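# Gently close every fume hood door without tipping the robot

## Task

Close every door of the fume hood so that no opening remains anywhere across its front. Closing a door hard (a slam) fails the task, and so does the robot toppling over or finishing tilted.

## Robot and tools

ROBOT. The LinearBot has an omnidirectional wheeled base and a column about 1.7 m tall. A carriage slides up and down the column (lift_m) and holds two identical six-joint arms, left and right, each with a two-finger gripper. The arm bases sit roughly 0.57 m + lift_m above the floor, and parts of the carriage hang about 0.15 m lower. A hand can reach 0.78 m from its shoulder but only about 0.38 m below its arm base. A hand is about 0.16 m long and 0.1 m wide (0.14 m open). The wrist camera sticks out 0.11 m from the joint 6 axis on one side. Fingertips narrow to about 0.005 m thick and 0.02 m wide. Parked joints 1 to 6 are 0, 0.05, 0.05, 1.45, 0, 0; with both arms parked the robot is about 0.85 m wide and 0.65 m long. Cameras: carriage_camera faces forward, tilted about 20 degrees down; left_wrist_camera and right_wrist_camera look out beyond the fingertips.

FRAMES. Base frame: metres, origin on the floor below the base centre, x forward, y left, z up. left_hand and right_hand are reported in it, each being the midpoint between that gripper's pads; quat_wxyz rotates base axes into hand axes (hand z runs along the fingers, hand y is the opening direction; an upward hand with joints 1, 5, 6 at 0 reads (1, 0, 0, 0)). Hand readings often sit above the true hand, more so at long reach. base_odometry is in the start-of-scene base frame, counts wheel turns only (slip counts as motion), heading in rad, left positive, -3.142 to 3.142, and can drift a degree or two.

move. All keys optional; a call with no action just reports state and images. base: an object with exactly one key, an offset relative to where the base last reported itself: translate_m (-2 to 2 m, forward positive), strafe_m (-2 to 2 m, left positive) or rotate_rad (-6.3 to 6.3 rad, counter-clockwise positive). joints: one flat object covering the lift and both arms, each value an absolute target: lift_m 0 to 1 m; left_joint1_rad/right_joint1_rad -2.617 to 3.054 (yaw about vertical, 0 forward, positive left); joint2 0 to 3.141 (shoulder: 0 upper arm level pointing back, 1.57 upright, 3.14 level pointing forward); joint3 0 to 3.141 (elbow, 0 folded, 3.14 straight); joint4 -1.57 to 1.57 (wrist pitch, positive lifts fingertips); joint5 -1.57 to 1.57 (wrist yaw, positive swings fingertips to the right); joint6 -2.094 to 2.094 (roll about the finger axis, positive clockwise viewed from the forearm); left_gripper_m/right_gripper_m 0 to 0.093 m pad gap. speeds caps top speeds for this action only: translate_m and strafe_m 0.02 to 0.5 m/s, rotate_rad 0.05 to 1.57 rad/s, lift_m 0.08 to 0.25 m/s (maximum is default). min_time_s (0.1 to 8 s) sets the shortest duration of each arm and gripper motion. cameras: list of names or "all"; [] returns none. An action lasts at most 15 s; a base move stops after 14 s (time_out). Unknown keys make a call invalid; out-of-range values get it refused, and then later move, wait and finished_scene calls in that reply are skipped (also if a stop interrupts the call).

wait: seconds 0 to 10, optional cameras; robot keeps its last commands. zoom_image: camera plus region [x0, y0, x1, y1] in pixels of that camera's latest image, at most 504 by 504, only for a camera in the newest images. finished_scene: scene = the current scene number; irreversible; do it only once the doors stay shut without help.

RESULTS. The pictures line lists images in order; frames may be slightly older than the state. The move line reads done or the worst status. Status words: done (for the base, wheels turned the full amount even if slipping); off_target (stopped short, may still push); contact_stop and time_out (target dropped, holds in place); not_followed (arm targets withheld, usually because arms would come within millimetres of each other; free them by sending one arm its current readings with joint 1 turned away, then the other in a later action); limit_stop_at_motor_heat (resend the target). on_its_own lists uncommanded behaviour; "held at" is a target. motor_effort is percent of maximum, peak in brackets, with sizable per-motor error; a lift effort that keeps dropping while lowering means a hand rests on something. Joint torques follow joint order, include arm weight, and joints 1 to 3 wrap at ±28 N m. Gripper readings run slightly wider than the true gap in air, narrower when gripping. MOTOR HOT appears at 75 °C; at 100 °C that arm goes limp for 30 to 60 s (OVER-TEMPERATURE FAULT). Parking an arm cools it.

CAUTIONS. Push the doors slowly (low speeds, generous min_time_s) and stop before the end so they do not slam. The robot tips most easily with the carriage high, arms stretched or loaded, while pushing or pulling, or on sudden stops; watch images for lean. Arms have no contact stop: a blocked arm keeps pressing, heats, and snaps to its target when freed. Drives can bend an arm and still say done. After a blocked drive, back off about 0.2 m the way you came. Never reverse under a table edge into the column. Keep the two arms from hitting or pressing each other. Joints omitted from a call can still be pushing toward old targets. Simulated time keeps running while you think; the robot holds its last command meanwhile. Something may occasionally nudge loose objects.

Each tool is called after "Request:" as name(argument=value, ...), one argument or row to a line, values as JSON.

## Session

Request:
move(
)

Scene clock: 0.00 s.
Joint torques (N m): no reading
base_odometry: x=+0.000 y=+0.000 heading=+0.000
base_status: not commanded
joint_positions: lift_m=+0.300 left_joint1_rad=+0.007 left_joint2_rad=+0.033 left_joint3_rad=+0.045 left_joint4_rad=+1.465 left_joint5_rad=-0.013 left_joint6_rad=+0.036 left_gripper_m=+0.09396 right_joint1_rad=-0.015 right_joint2_rad=+0.052 right_joint3_rad=+0.032 right_joint4_rad=+1.405 right_joint5_rad=-0.031 right_joint6_rad=+0.001 right_gripper_m=+0.09396
joint_status: not commanded
motor_effort: lift_m=+30 drive_wheels=-1
left_hand: x=+0.2420 y=+0.3192 z=+1.3158 quat_wxyz=(+0.999, -0.006, +0.047, +0.022) (m; base frame)
right_hand: x=+0.2666 y=-0.3123 z=+1.3099 quat_wxyz=(+0.996, -0.014, +0.093, -0.005) (m; base frame)
pictures: carriage_camera, left_wrist_camera, right_wrist_camera
Images, in order (width x height): carriage_camera 672x504, left_wrist_camera 672x504, right_wrist_camera 672x504.

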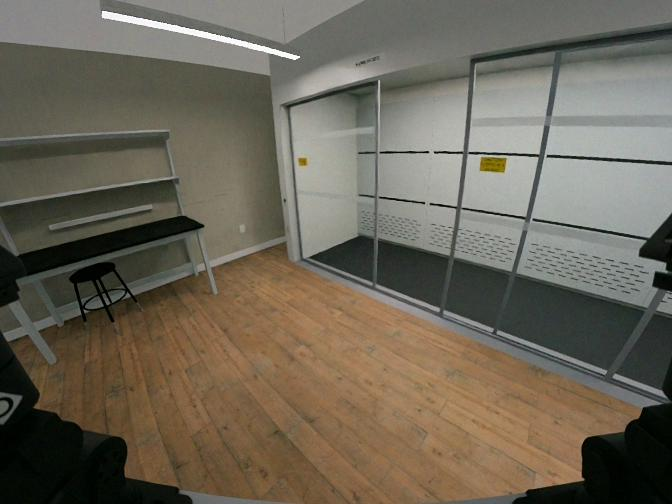

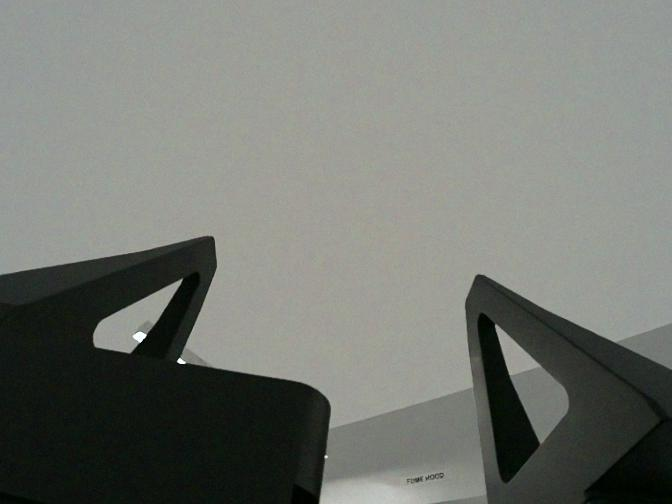

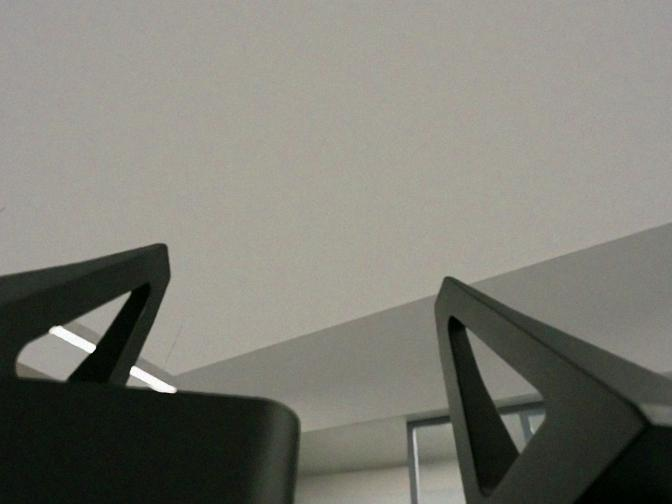

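Request:
move(
  base={"rotate_rad": -0.6},
  cameras=["carriage_camera"],
)

Request:
zoom_image(
  camera="carriage_camera",
  region=[0, 0, 336, 504],
)

Request:
zoom_image(
  camera="carriage_camera",
  region=[336, 0, 672, 504],
)

Scene clock: 2.20 s.
Joint torques (N m): left_arm=[-0.2 3.9 6.58 -0.14 0.03 0.01] | right_arm=[-0.2 3.95 4.62 0.06 -0.03 0]
move: done
base_odometry: x=+0.000 y=+0.000 heading=-0.600
base_status: done
joint_positions: lift_m=+0.300 left_joint1_rad=+0.007 left_joint2_rad=+0.033 left_joint3_rad=+0.045 left_joint4_rad=+1.465 left_joint5_rad=-0.013 left_joint6_rad=+0.036 left_gripper_m=+0.09396 right_joint1_rad=-0.015 right_joint2_rad=+0.052 right_joint3_rad=+0.032 right_joint4_rad=+1.405 right_joint5_rad=-0.031 right_joint6_rad=+0.001 right_gripper_m=+0.09396
joint_status: not commanded
motor_effort: lift_m=+30(30) drive_wheels=+2(11)
left_hand: x=+0.2420 y=+0.3192 z=+1.3158 quat_wxyz=(+0.999, -0.006, +0.047, +0.022) (m; base frame)
right_hand: x=+0.2666 y=-0.3123 z=+1.3099 quat_wxyz=(+0.996, -0.014, +0.093, -0.005) (m; base frame)
pictures: carriage_camera
Images, in order (width x height): carriage_camera 672x504.

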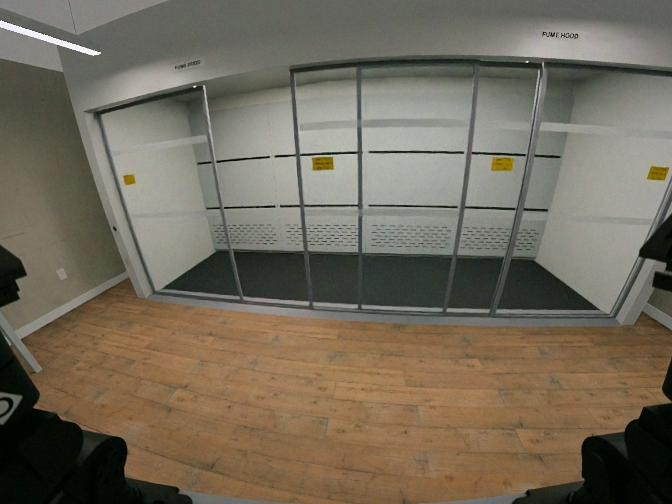

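Scaled by 1.000.

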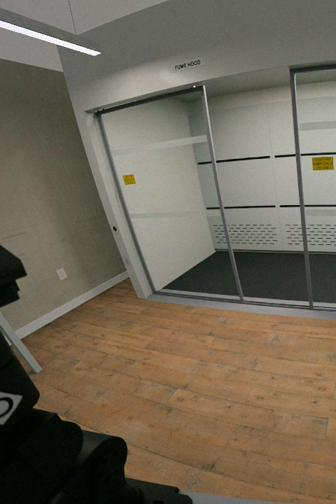

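Scaled by 1.000.

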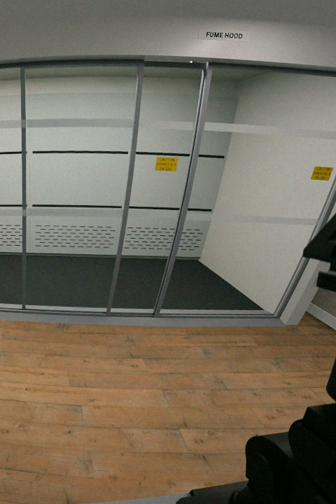

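Request:
zoom_image(
  camera="carriage_camera",
  region=[260, 50, 410, 180],
)

Request:
zoom_image(
  camera="carriage_camera",
  region=[260, 200, 410, 330],
)

Request:
zoom_image(
  camera="carriage_camera",
  region=[430, 50, 580, 180],
)

Request:
zoom_image(
  camera="carriage_camera",
  region=[400, 200, 550, 330],
)

Request:
zoom_image(
  camera="carriage_camera",
  region=[560, 50, 672, 180],
)

Request:
zoom_image(
  camera="carriage_camera",
  region=[80, 70, 240, 200],
)

Request:
zoom_image(
  camera="carriage_camera",
  region=[100, 190, 260, 320],
)

Scaled by 3.360 from the camera's 672x504 image, which has a finer 960x720 frame.

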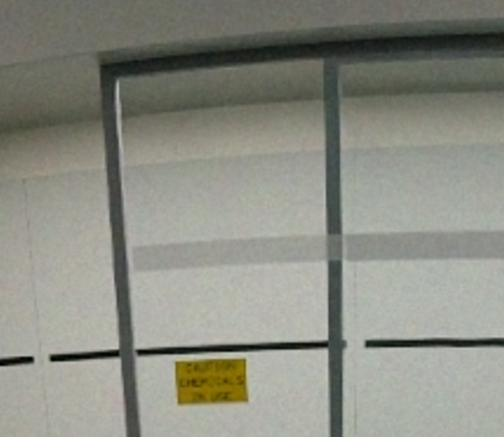

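Scaled by 3.360 from the camera's 672x504 image, which has a finer 960x720 frame.

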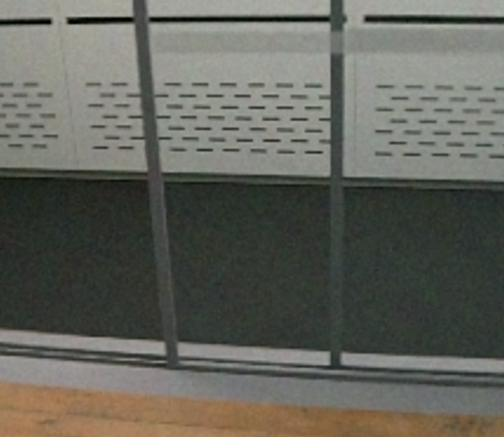

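Scaled by 3.360 from the camera's 672x504 image, which has a finer 960x720 frame.

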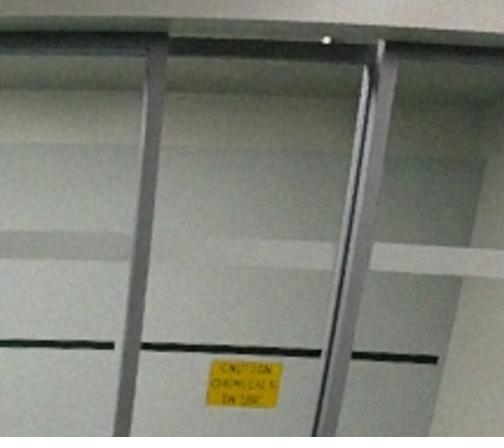

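Scaled by 3.360 from the camera's 672x504 image, which has a finer 960x720 frame.

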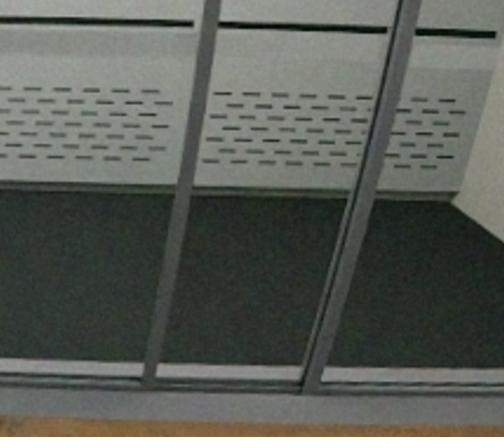

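Scaled by 3.877 from the camera's 672x504 image, which has a finer 960x720 frame.

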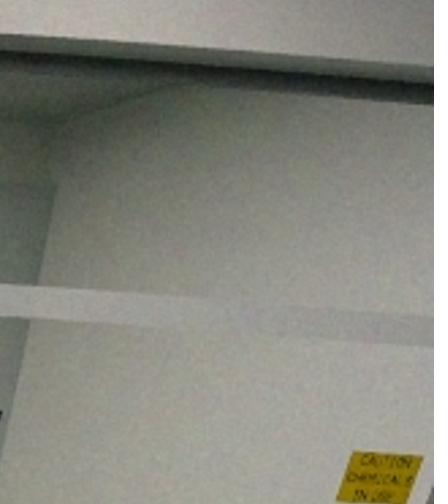

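Scaled by 3.150 from the camera's 672x504 image, which has a finer 960x720 frame.

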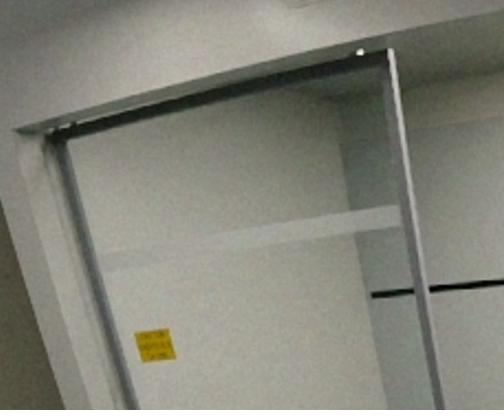

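Scaled by 3.150 from the camera's 672x504 image, which has a finer 960x720 frame.

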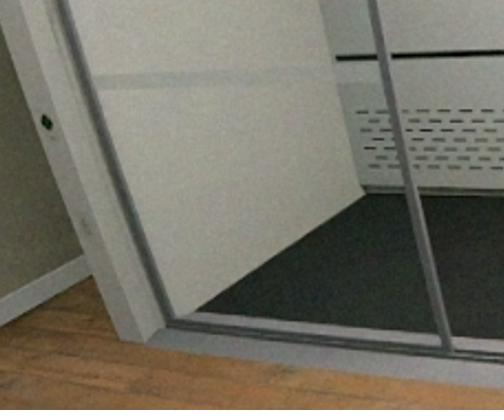

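Request:
move(
  base={"rotate_rad": -0.1},
  cameras=[],
)

Request:
move(
  base={"strafe_m": -0.9},
)

Request:
zoom_image(
  camera="carriage_camera",
  region=[300, 180, 450, 330],
)

Request:
zoom_image(
  camera="carriage_camera",
  region=[300, 40, 450, 180],
)

Scene clock: 4.60 s.
Joint torques (N m): left_arm=[-0.18 3.75 6.74 -0.18 -0.04 0] | right_arm=[-0.06 3.95 4.66 0.02 0.01 -0.01]
move: done
base_odometry: x=+0.000 y=+0.000 heading=-0.699
base_status: done
joint_positions: lift_m=+0.300 left_joint1_rad=+0.007 left_joint2_rad=+0.033 left_joint3_rad=+0.045 left_joint4_rad=+1.465 left_joint5_rad=-0.013 left_joint6_rad=+0.036 left_gripper_m=+0.09396 right_joint1_rad=-0.015 right_joint2_rad=+0.052 right_joint3_rad=+0.032 right_joint4_rad=+1.405 right_joint5_rad=-0.031 right_joint6_rad=+0.001 right_gripper_m=+0.09396
joint_status: not commanded
motor_effort: lift_m=+30(30) drive_wheels=+1(9)
left_hand: x=+0.2420 y=+0.3192 z=+1.3158 quat_wxyz=(+0.999, -0.006, +0.047, +0.022) (m; base frame)
right_hand: x=+0.2666 y=-0.3123 z=+1.3099 quat_wxyz=(+0.996, -0.014, +0.093, -0.005) (m; base frame)
pictures: none
No camera images: "cameras" was empty.

Scene clock: 8.67 s.
Joint torques (N m): left_arm=[0.05 3.88 6.65 -0.12 -0.03 -0.01] | right_arm=[-0.28 4.05 4.7 0.06 -0.02 0.01]
move: done
base_odometry: x=-0.580 y=-0.688 heading=-0.700
base_status: done
joint_positions: lift_m=+0.300 left_joint1_rad=+0.008 left_joint2_rad=+0.033 left_joint3_rad=+0.045 left_joint4_rad=+1.465 left_joint5_rad=-0.013 left_joint6_rad=+0.036 left_gripper_m=+0.09396 right_joint1_rad=-0.015 right_joint2_rad=+0.052 right_joint3_rad=+0.032 right_joint4_rad=+1.405 right_joint5_rad=-0.031 right_joint6_rad=+0.001 right_gripper_m=+0.09396
joint_status: not commanded
motor_effort: lift_m=+30(30) drive_wheels=-4(14)
left_hand: x=+0.2420 y=+0.3192 z=+1.3158 quat_wxyz=(+0.999, -0.006, +0.047, +0.022) (m; base frame)
right_hand: x=+0.2666 y=-0.3123 z=+1.3099 quat_wxyz=(+0.996, -0.014, +0.093, -0.005) (m; base frame)
pictures: carriage_camera, left_wrist_camera, right_wrist_camera
Images, in order (width x height): carriage_camera 672x504, left_wrist_camera 672x504, right_wrist_camera 672x504.

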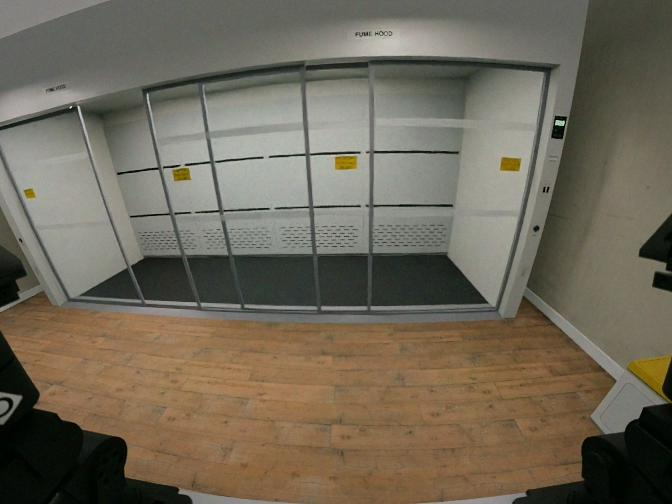

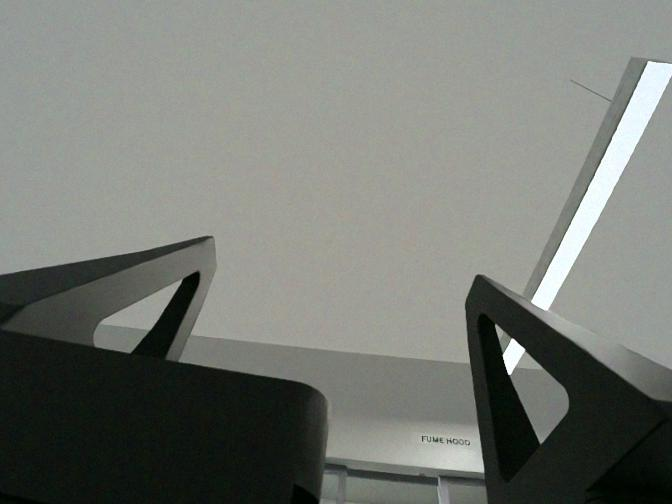

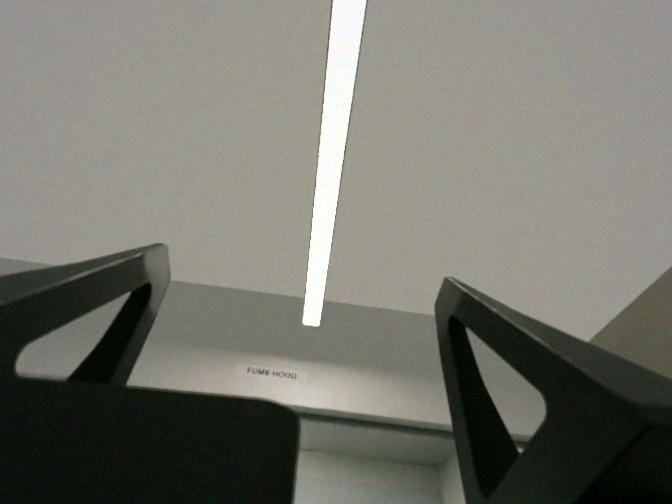

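Scaled by 3.360 from the camera's 672x504 image, which has a finer 960x720 frame.

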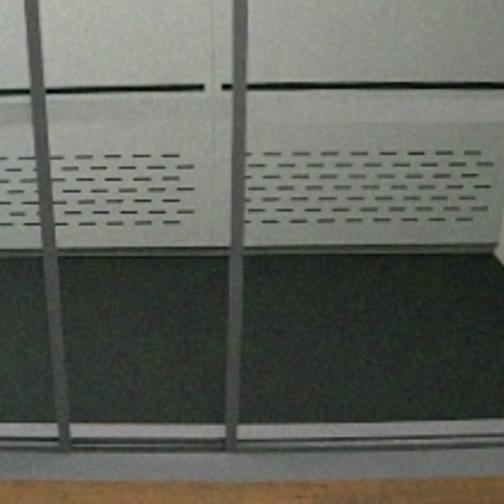

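Scaled by 3.360 from the camera's 672x504 image, which has a finer 960x720 frame.

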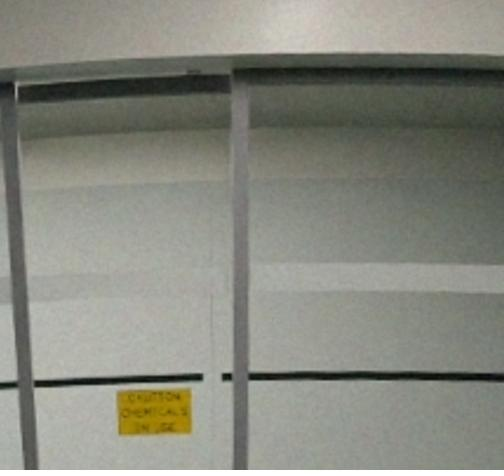

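Request:
zoom_image(
  camera="carriage_camera",
  region=[460, 200, 580, 330],
)

Request:
zoom_image(
  camera="carriage_camera",
  region=[480, 50, 600, 180],
)

Request:
move(
  base={"strafe_m": 1.8},
  cameras=["carriage_camera"],
)

Request:
zoom_image(
  camera="carriage_camera",
  region=[80, 180, 260, 320],
)

Request:
zoom_image(
  camera="carriage_camera",
  region=[80, 50, 260, 190],
)

Request:
zoom_image(
  camera="carriage_camera",
  region=[300, 200, 480, 340],
)

Request:
zoom_image(
  camera="carriage_camera",
  region=[300, 50, 480, 190],
)

Scaled by 3.877 from the camera's 672x504 image, which has a finer 960x720 frame.

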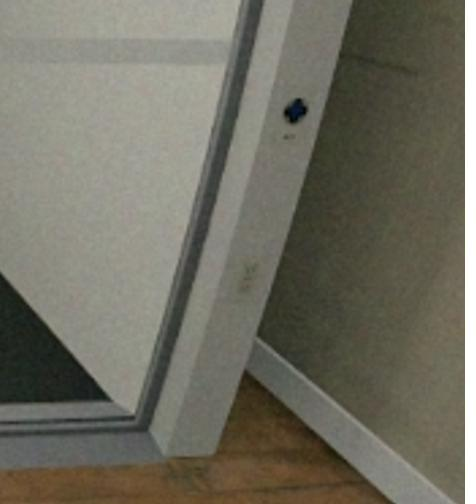

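Scaled by 3.877 from the camera's 672x504 image, which has a finer 960x720 frame.

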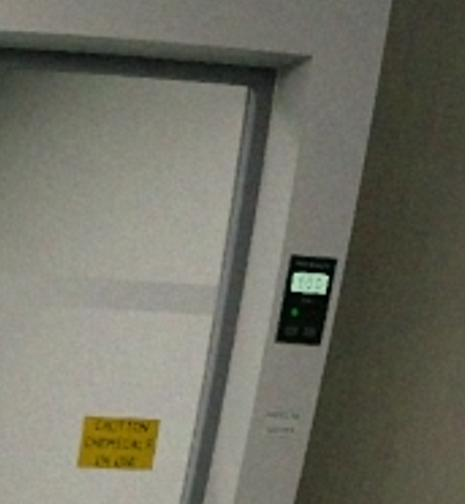

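Scene clock: 15.03 s.
Joint torques (N m): left_arm=[-0.21 3.96 6.74 -0.15 0.01 0.03] | right_arm=[-0.12 4.07 4.62 0.06 -0.02 0.04]
move: done
base_odometry: x=+0.580 y=+0.688 heading=-0.700
base_status: done
joint_positions: lift_m=+0.300 left_joint1_rad=+0.008 left_joint2_rad=+0.033 left_joint3_rad=+0.045 left_joint4_rad=+1.465 left_joint5_rad=-0.013 left_joint6_rad=+0.036 left_gripper_m=+0.09396 right_joint1_rad=-0.015 right_joint2_rad=+0.052 right_joint3_rad=+0.032 right_joint4_rad=+1.405 right_joint5_rad=-0.031 right_joint6_rad=+0.001 right_gripper_m=+0.09396
joint_status: not commanded
motor_effort: lift_m=+30(30) drive_wheels=-2(15)
left_hand: x=+0.2420 y=+0.3192 z=+1.3158 quat_wxyz=(+0.999, -0.006, +0.047, +0.022) (m; base frame)
right_hand: x=+0.2666 y=-0.3123 z=+1.3099 quat_wxyz=(+0.996, -0.014, +0.093, -0.005) (m; base frame)
pictures: carriage_camera
Images, in order (width x height): carriage_camera 672x504.

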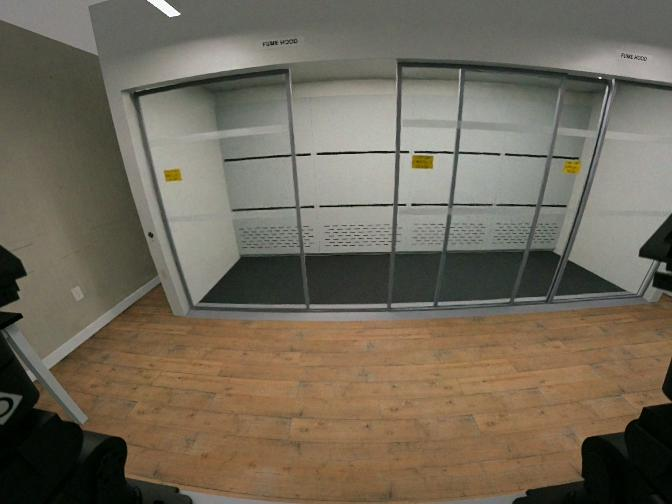

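Scaled by 2.800 from the camera's 672x504 image, which has a finer 960x720 frame.

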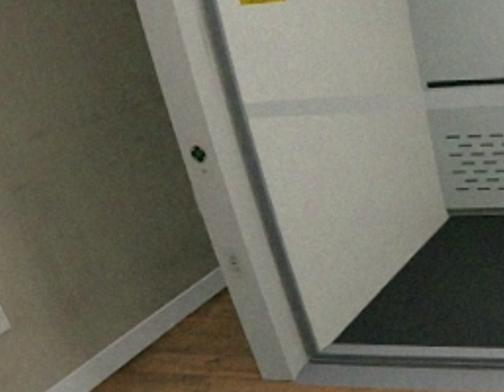

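Scaled by 2.800 from the camera's 672x504 image, which has a finer 960x720 frame.

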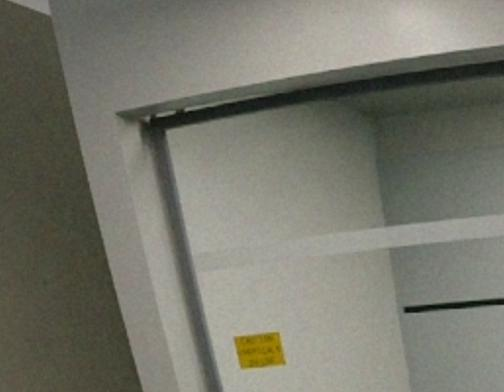

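Scaled by 2.800 from the camera's 672x504 image, which has a finer 960x720 frame.

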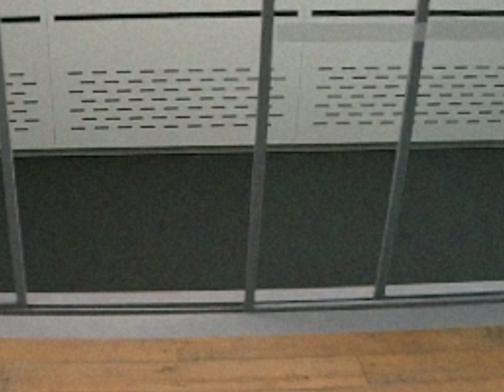

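Scaled by 2.800 from the camera's 672x504 image, which has a finer 960x720 frame.

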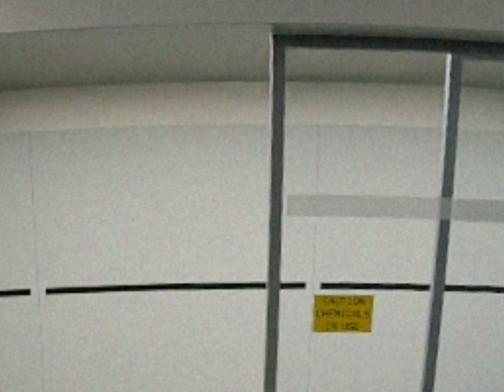

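Request:
move(
  base={"strafe_m": -1.6},
  joints={"right_gripper_m": 0.0, "left_gripper_m": 0.0},
  cameras=[],
)

Request:
move(
  joints={"right_joint1_rad": 0, "right_joint2_rad": 1.2, "right_joint3_rad": 1.2, "right_joint4_rad": 0.0, "right_joint5_rad": 0, "right_joint6_rad": 0},
  min_time_s=2,
)

Scene clock: 21.77 s.
Joint torques (N m): left_arm=[-0.28 3.85 6.61 -0.12 -0.03 0.03] | right_arm=[-0.16 3.99 4.63 0.07 -0.01 0]
move: done
base_odometry: x=-0.453 y=-0.534 heading=-0.701
base_status: done
joint_positions: lift_m=+0.300 left_joint1_rad=+0.007 left_joint2_rad=+0.033 left_joint3_rad=+0.045 left_joint4_rad=+1.465 left_joint5_rad=-0.013 left_joint6_rad=+0.036 left_gripper_m=+0.00035 right_joint1_rad=-0.015 right_joint2_rad=+0.052 right_joint3_rad=+0.032 right_joint4_rad=+1.404 right_joint5_rad=-0.031 right_joint6_rad=+0.001 right_gripper_m=+0.00055
joint_status: all done
motor_effort: lift_m=+30(30) drive_wheels=-4(15)
left_hand: x=+0.2420 y=+0.3192 z=+1.3158 quat_wxyz=(+0.999, -0.006, +0.047, +0.022) (m; base frame)
right_hand: x=+0.2667 y=-0.3122 z=+1.3099 quat_wxyz=(+0.996, -0.015, +0.093, -0.005) (m; base frame)
pictures: none
No camera images: "cameras" was empty.

Scene clock: 24.17 s.
Joint torques (N m): left_arm=[-0.1 3.77 6.71 -0.11 -0.03 0] | right_arm=[0.61 -4.44 7.95 1.8 0.08 -0.03]
move: done
base_odometry: x=-0.453 y=-0.534 heading=-0.701
base_status: not commanded
joint_positions: lift_m=+0.300 left_joint1_rad=+0.007 left_joint2_rad=+0.033 left_joint3_rad=+0.045 left_joint4_rad=+1.465 left_joint5_rad=-0.013 left_joint6_rad=+0.036 left_gripper_m=+0.00035 right_joint1_rad=-0.007 right_joint2_rad=+1.193 right_joint3_rad=+1.175 right_joint4_rad=+0.019 right_joint5_rad=-0.013 right_joint6_rad=+0.001 right_gripper_m=+0.00055
joint_status: all done
motor_effort: lift_m=+30(30) drive_wheels=-4(4)
left_hand: x=+0.2420 y=+0.3192 z=+1.3158 quat_wxyz=(+0.999, -0.006, +0.047, +0.022) (m; base frame)
right_hand: x=+0.6331 y=-0.3176 z=+1.3007 quat_wxyz=(+0.708, -0.002, +0.707, +0.003) (m; base frame)
pictures: carriage_camera, left_wrist_camera, right_wrist_camera
Images, in order (width x height): carriage_camera 672x504, left_wrist_camera 672x504, right_wrist_camera 672x504.

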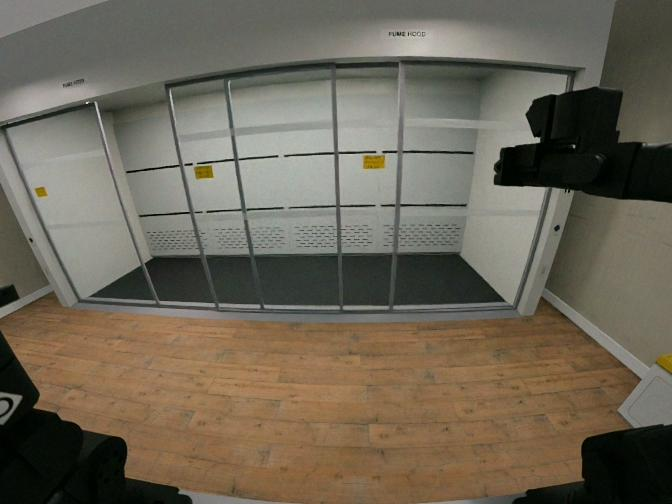

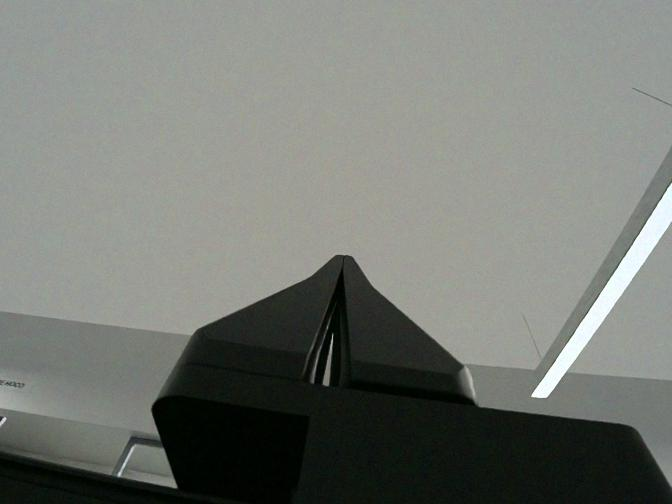

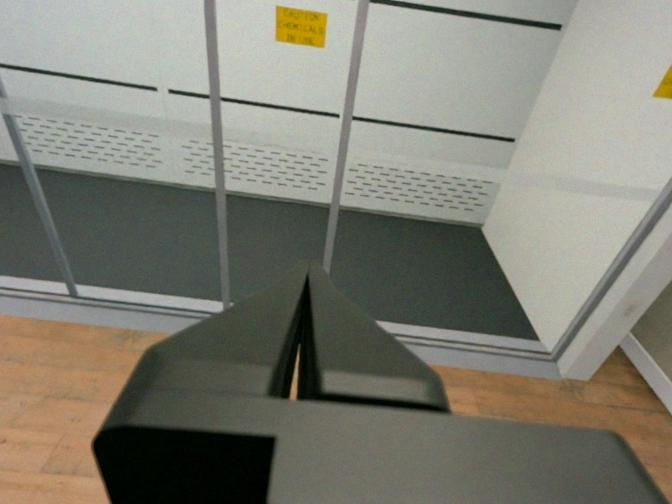

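Request:
move(
  base={"rotate_rad": -0.06},
  cameras=[],
)

Request:
move(
  base={"translate_m": 0.9},
  cameras=["carriage_camera","right_wrist_camera"],
)

Scene clock: 26.10 s.
Joint torques (N m): left_arm=[0.1 3.86 6.54 -0.19 -0.06 0.03] | right_arm=[0.47 -4.51 7.84 1.87 0.08 -0.04]
move: done
base_odometry: x=-0.453 y=-0.534 heading=-0.761
base_status: done
joint_positions: lift_m=+0.300 left_joint1_rad=+0.007 left_joint2_rad=+0.033 left_joint3_rad=+0.045 left_joint4_rad=+1.466 left_joint5_rad=-0.013 left_joint6_rad=+0.036 left_gripper_m=+0.00035 right_joint1_rad=-0.005 right_joint2_rad=+1.194 right_joint3_rad=+1.175 right_joint4_rad=+0.016 right_joint5_rad=-0.010 right_joint6_rad=+0.001 right_gripper_m=+0.00055
joint_status: not commanded
motor_effort: lift_m=+30(30) drive_wheels=-3(8)
left_hand: x=+0.2418 y=+0.3192 z=+1.3158 quat_wxyz=(+0.999, -0.006, +0.046, +0.022) (m; base frame)
right_hand: x=+0.6334 y=-0.3171 z=+1.2997 quat_wxyz=(+0.706, -0.001, +0.708, +0.002) (m; base frame)
pictures: none
No camera images: "cameras" was empty.

Scene clock: 30.17 s.
Joint torques (N m): left_arm=[0.01 3.96 6.69 -0.15 0.02 0.04] | right_arm=[0.49 -5.05 7.58 1.86 0.06 -0.03]
move: done
base_odometry: x=+0.199 y=-1.155 heading=-0.761
base_status: done
joint_positions: lift_m=+0.300 left_joint1_rad=+0.007 left_joint2_rad=+0.033 left_joint3_rad=+0.045 left_joint4_rad=+1.466 left_joint5_rad=-0.013 left_joint6_rad=+0.036 left_gripper_m=+0.00035 right_joint1_rad=-0.005 right_joint2_rad=+1.198 right_joint3_rad=+1.177 right_joint4_rad=+0.014 right_joint5_rad=-0.010 right_joint6_rad=+0.001 right_gripper_m=+0.00055
joint_status: not commanded
motor_effort: lift_m=+30(30) drive_wheels=-4(12)
left_hand: x=+0.2418 y=+0.3192 z=+1.3158 quat_wxyz=(+0.999, -0.006, +0.046, +0.022) (m; base frame)
right_hand: x=+0.6345 y=-0.3171 z=+1.2983 quat_wxyz=(+0.705, -0.001, +0.710, +0.002) (m; base frame)
pictures: carriage_camera, right_wrist_camera
Images, in order (width x height): carriage_camera 672x504, right_wrist_camera 672x504.

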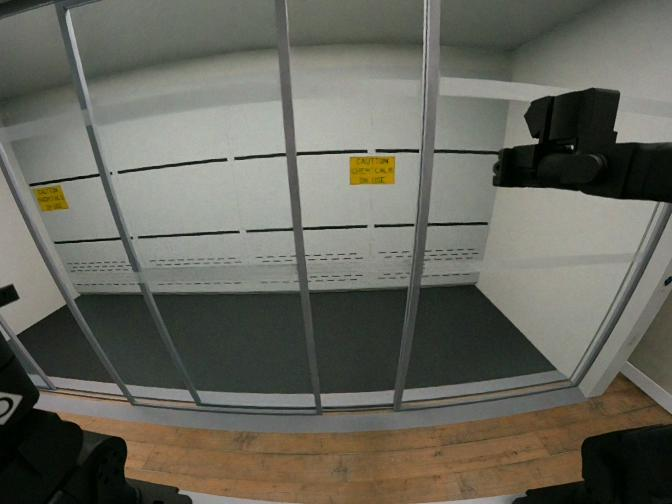

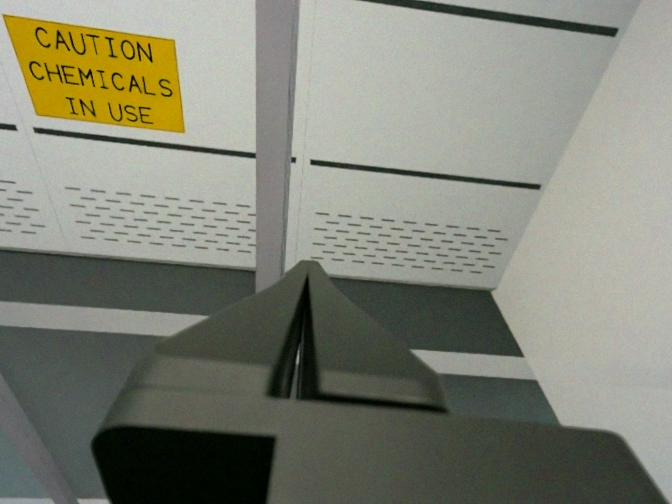

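Request:
move(
  base={"strafe_m": 0.36},
  cameras=[],
)

Request:
move(
  base={"translate_m": 0.3},
  speeds={"translate_m": 0.2},
  cameras=["carriage_camera","right_wrist_camera"],
)

Scene clock: 33.13 s.
Joint torques (N m): left_arm=[-0.08 3.9 6.41 -0.16 -0.06 0.01] | right_arm=[0.06 -4.96 7.98 1.85 0 -0.06]
move: done
base_odometry: x=+0.447 y=-0.895 heading=-0.762
base_status: done
joint_positions: lift_m=+0.300 left_joint1_rad=+0.007 left_joint2_rad=+0.033 left_joint3_rad=+0.045 left_joint4_rad=+1.466 left_joint5_rad=-0.013 left_joint6_rad=+0.036 left_gripper_m=+0.00035 right_joint1_rad=-0.003 right_joint2_rad=+1.198 right_joint3_rad=+1.177 right_joint4_rad=+0.013 right_joint5_rad=-0.008 right_joint6_rad=+0.001 right_gripper_m=+0.00055
joint_status: not commanded
motor_effort: lift_m=+30(30) drive_wheels=-3(11)
left_hand: x=+0.2418 y=+0.3192 z=+1.3158 quat_wxyz=(+0.999, -0.006, +0.046, +0.022) (m; base frame)
right_hand: x=+0.6345 y=-0.3166 z=+1.2981 quat_wxyz=(+0.704, -0.001, +0.710, +0.002) (m; base frame)
pictures: none
No camera images: "cameras" was empty.

Scene clock: 35.73 s.
Joint torques (N m): left_arm=[-0.01 3.67 6.6 -0.13 -0.02 0] | right_arm=[-0.09 -4.9 7.8 1.93 0.06 -0.01]
move: done
base_odometry: x=+0.665 y=-1.102 heading=-0.761
base_status: done
joint_positions: lift_m=+0.300 left_joint1_rad=+0.007 left_joint2_rad=+0.033 left_joint3_rad=+0.045 left_joint4_rad=+1.466 left_joint5_rad=-0.013 left_joint6_rad=+0.036 left_gripper_m=+0.00035 right_joint1_rad=-0.003 right_joint2_rad=+1.197 right_joint3_rad=+1.177 right_joint4_rad=+0.011 right_joint5_rad=-0.008 right_joint6_rad=+0.001 right_gripper_m=+0.00055
joint_status: not commanded
motor_effort: lift_m=+30(30) drive_wheels=-3(10)
left_hand: x=+0.2418 y=+0.3192 z=+1.3158 quat_wxyz=(+0.999, -0.006, +0.046, +0.022) (m; base frame)
right_hand: x=+0.6343 y=-0.3166 z=+1.2981 quat_wxyz=(+0.704, -0.001, +0.710, +0.002) (m; base frame)
pictures: carriage_camera, right_wrist_camera
Images, in order (width x height): carriage_camera 672x504, right_wrist_camera 672x504.

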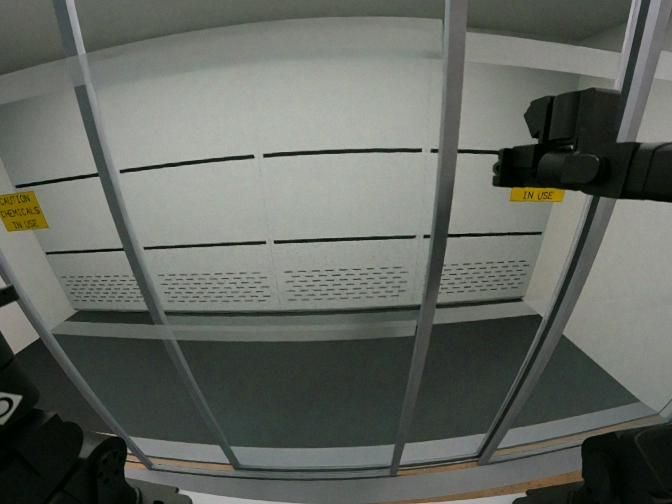

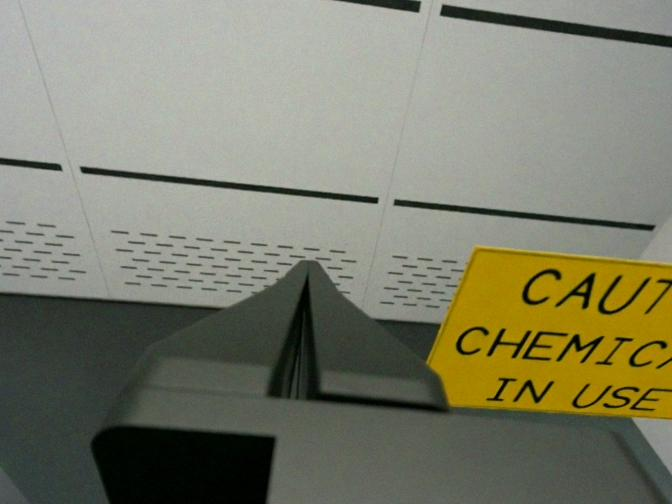

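Request:
move(
  base={"translate_m": 0.06},
  speeds={"translate_m": 0.05},
  cameras=["carriage_camera","right_wrist_camera"],
)

Request:
zoom_image(
  camera="carriage_camera",
  region=[400, 80, 600, 230],
)

Scene clock: 39.17 s.
Joint torques (N m): left_arm=[-0.17 3.97 6.72 -0.11 -0.02 0.01] | right_arm=[0.05 12.88 6.48 4.79 0.06 -0.03]
move: done
base_odometry: x=+0.708 y=-1.143 heading=-0.762
base_status: done
joint_positions: lift_m=+0.300 left_joint1_rad=+0.007 left_joint2_rad=+0.033 left_joint3_rad=+0.045 left_joint4_rad=+1.466 left_joint5_rad=-0.013 left_joint6_rad=+0.036 left_gripper_m=+0.00035 right_joint1_rad=-0.003 right_joint2_rad=+1.038 right_joint3_rad=+1.190 right_joint4_rad=-0.274 right_joint5_rad=-0.008 right_joint6_rad=+0.001 right_gripper_m=+0.00055
joint_status: not commanded
motor_effort: lift_m=+30(30) drive_wheels=+6(10)
left_hand: x=+0.2418 y=+0.3192 z=+1.3158 quat_wxyz=(+0.999, -0.006, +0.046, +0.022) (m; base frame)
right_hand: x=+0.5816 y=-0.3166 z=+1.2937 quat_wxyz=(+0.663, -0.001, +0.749, +0.002) (m; base frame)
pictures: carriage_camera, right_wrist_camera
Images, in order (width x height): carriage_camera 672x504, right_wrist_camera 672x504.

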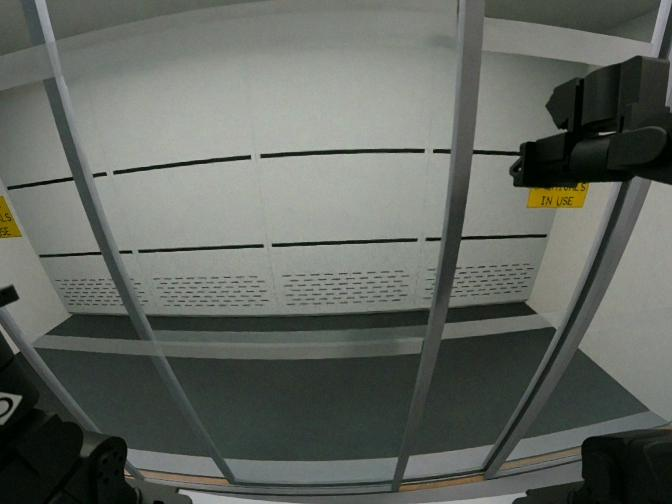

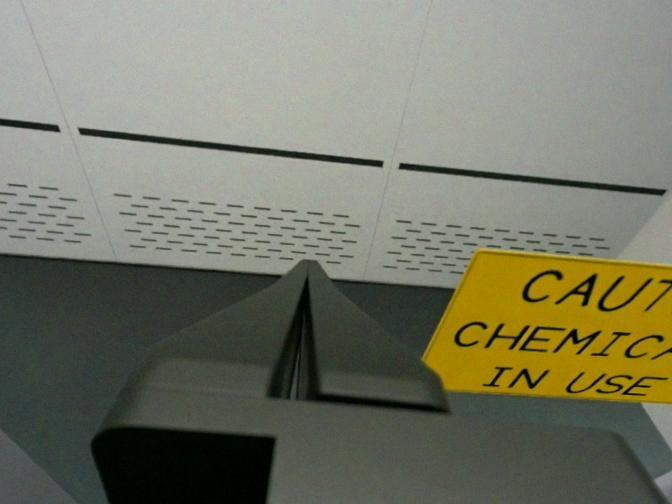

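Scaled by 2.520 from the camera's 672x504 image, which has a finer 960x720 frame.

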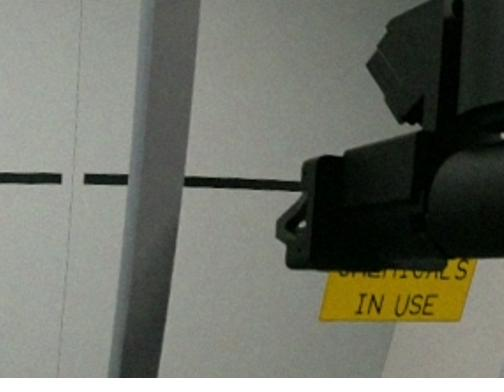

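Request:
move(
  base={"translate_m": -0.062},
  speeds={"translate_m": 0.05},
  cameras=[],
)

Request:
move(
  base={"strafe_m": 0.06},
  speeds={"strafe_m": 0.05},
  cameras=["carriage_camera","right_wrist_camera"],
)

Request:
zoom_image(
  camera="carriage_camera",
  region=[400, 80, 600, 230],
)

Scene clock: 41.30 s.
Joint torques (N m): left_arm=[0.09 3.84 6.72 -0.18 -0.05 -0.03] | right_arm=[0.05 -4.63 6.65 2.15 0.04 -0.03]
move: done
base_odometry: x=+0.663 y=-1.100 heading=-0.761
base_status: done
joint_positions: lift_m=+0.300 left_joint1_rad=+0.007 left_joint2_rad=+0.033 left_joint3_rad=+0.045 left_joint4_rad=+1.466 left_joint5_rad=-0.013 left_joint6_rad=+0.036 left_gripper_m=+0.00035 right_joint1_rad=-0.003 right_joint2_rad=+1.194 right_joint3_rad=+1.191 right_joint4_rad=-0.011 right_joint5_rad=-0.008 right_joint6_rad=+0.001 right_gripper_m=+0.00055
joint_status: not commanded
motor_effort: lift_m=+30(30) drive_wheels=-2(6)
left_hand: x=+0.2419 y=+0.3192 z=+1.3158 quat_wxyz=(+0.999, -0.006, +0.047, +0.022) (m; base frame)
right_hand: x=+0.6325 y=-0.3166 z=+1.3009 quat_wxyz=(+0.702, -0.001, +0.712, +0.002) (m; base frame)
pictures: none
No camera images: "cameras" was empty.

Scene clock: 43.07 s.
Joint torques (N m): left_arm=[-0.18 3.97 6.8 -0.12 -0.05 -0.02] | right_arm=[0.08 -4.36 6.67 2.09 0.07 -0.02]
move: done
base_odometry: x=+0.704 y=-1.057 heading=-0.761
base_status: done
joint_positions: lift_m=+0.300 left_joint1_rad=+0.007 left_joint2_rad=+0.033 left_joint3_rad=+0.045 left_joint4_rad=+1.466 left_joint5_rad=-0.013 left_joint6_rad=+0.036 left_gripper_m=+0.00035 right_joint1_rad=-0.002 right_joint2_rad=+1.194 right_joint3_rad=+1.191 right_joint4_rad=-0.009 right_joint5_rad=-0.007 right_joint6_rad=+0.001 right_gripper_m=+0.00055
joint_status: not commanded
motor_effort: lift_m=+29(30) drive_wheels=+0(6)
left_hand: x=+0.2419 y=+0.3192 z=+1.3158 quat_wxyz=(+0.999, -0.006, +0.047, +0.022) (m; base frame)
right_hand: x=+0.6325 y=-0.3166 z=+1.3014 quat_wxyz=(+0.703, -0.001, +0.711, +0.002) (m; base frame)
pictures: carriage_camera, right_wrist_camera
Images, in order (width x height): carriage_camera 672x504, right_wrist_camera 672x504.

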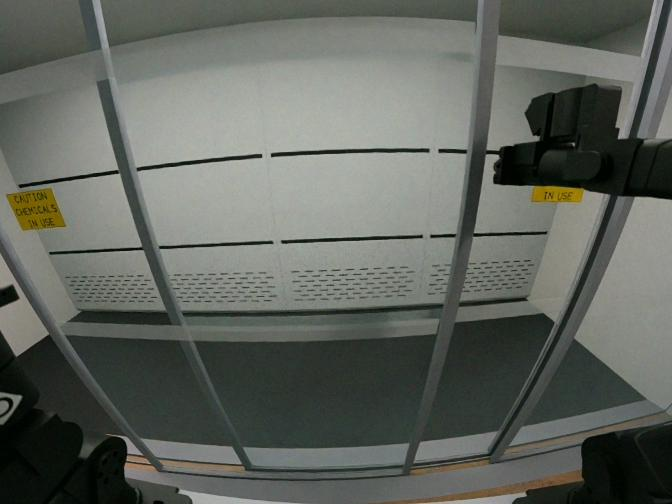

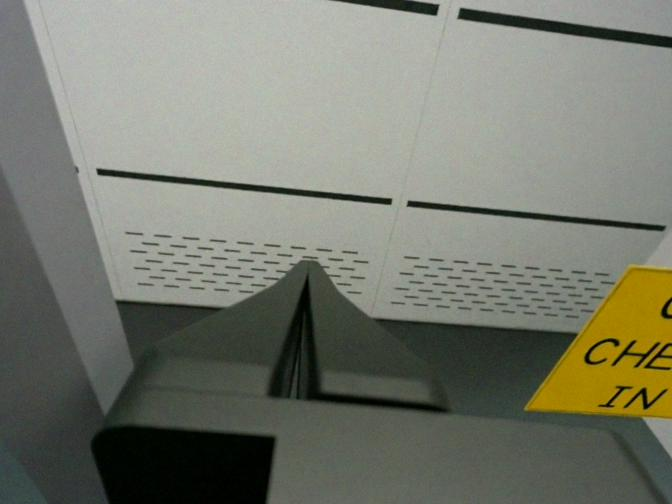

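Scaled by 2.520 from the camera's 672x504 image, which has a finer 960x720 frame.

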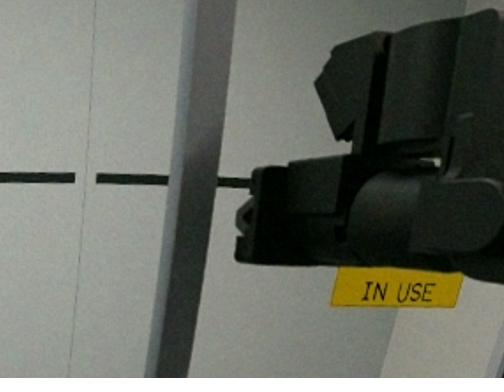

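Request:
move(
  base={"strafe_m": 0.15},
  speeds={"strafe_m": 0.06},
  cameras=["carriage_camera","right_wrist_camera"],
)

Request:
zoom_image(
  camera="carriage_camera",
  region=[400, 80, 600, 230],
)

Scene clock: 47.13 s.
Joint torques (N m): left_arm=[-0.34 4.03 6.54 -0.17 -0.02 0.05] | right_arm=[9.28 -3.38 6.65 2.1 -4.18 -0.2]
move: done
base_odometry: x=+0.808 y=-0.948 heading=-0.762
base_status: done
joint_positions: lift_m=+0.300 left_joint1_rad=+0.007 left_joint2_rad=+0.033 left_joint3_rad=+0.045 left_joint4_rad=+1.466 left_joint5_rad=-0.013 left_joint6_rad=+0.036 left_gripper_m=+0.00035 right_joint1_rad=-0.094 right_joint2_rad=+1.183 right_joint3_rad=+1.191 right_joint4_rad=-0.015 right_joint5_rad=+0.404 right_joint6_rad=+0.019 right_gripper_m=+0.00051
joint_status: not commanded
motor_effort: lift_m=+30(30) drive_wheels=+3(8)
left_hand: x=+0.2419 y=+0.3192 z=+1.3158 quat_wxyz=(+0.999, -0.006, +0.047, +0.022) (m; base frame)
right_hand: x=+0.6075 y=-0.4212 z=+1.3041 quat_wxyz=(+0.685, +0.180, +0.686, -0.168) (m; base frame)
pictures: carriage_camera, right_wrist_camera
Images, in order (width x height): carriage_camera 672x504, right_wrist_camera 672x504.

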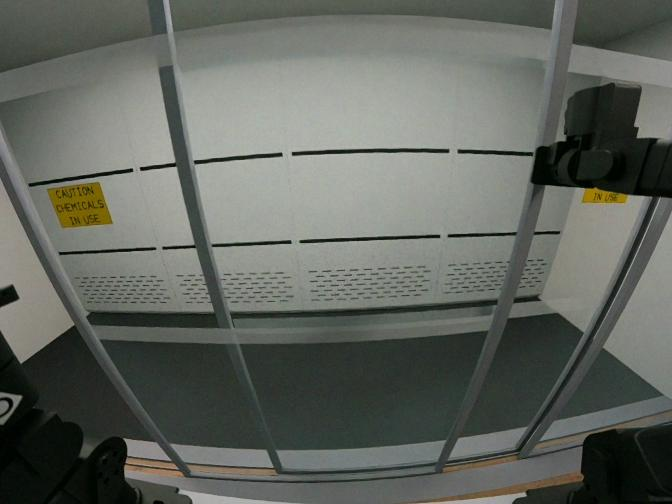

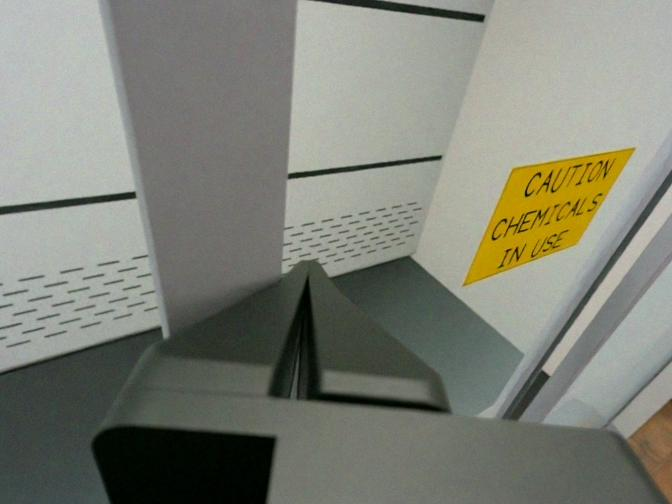

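Scaled by 2.520 from the camera's 672x504 image, which has a finer 960x720 frame.

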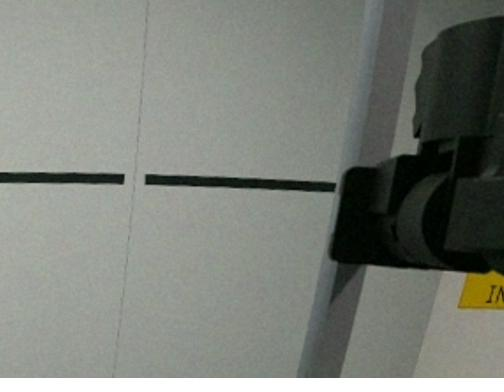

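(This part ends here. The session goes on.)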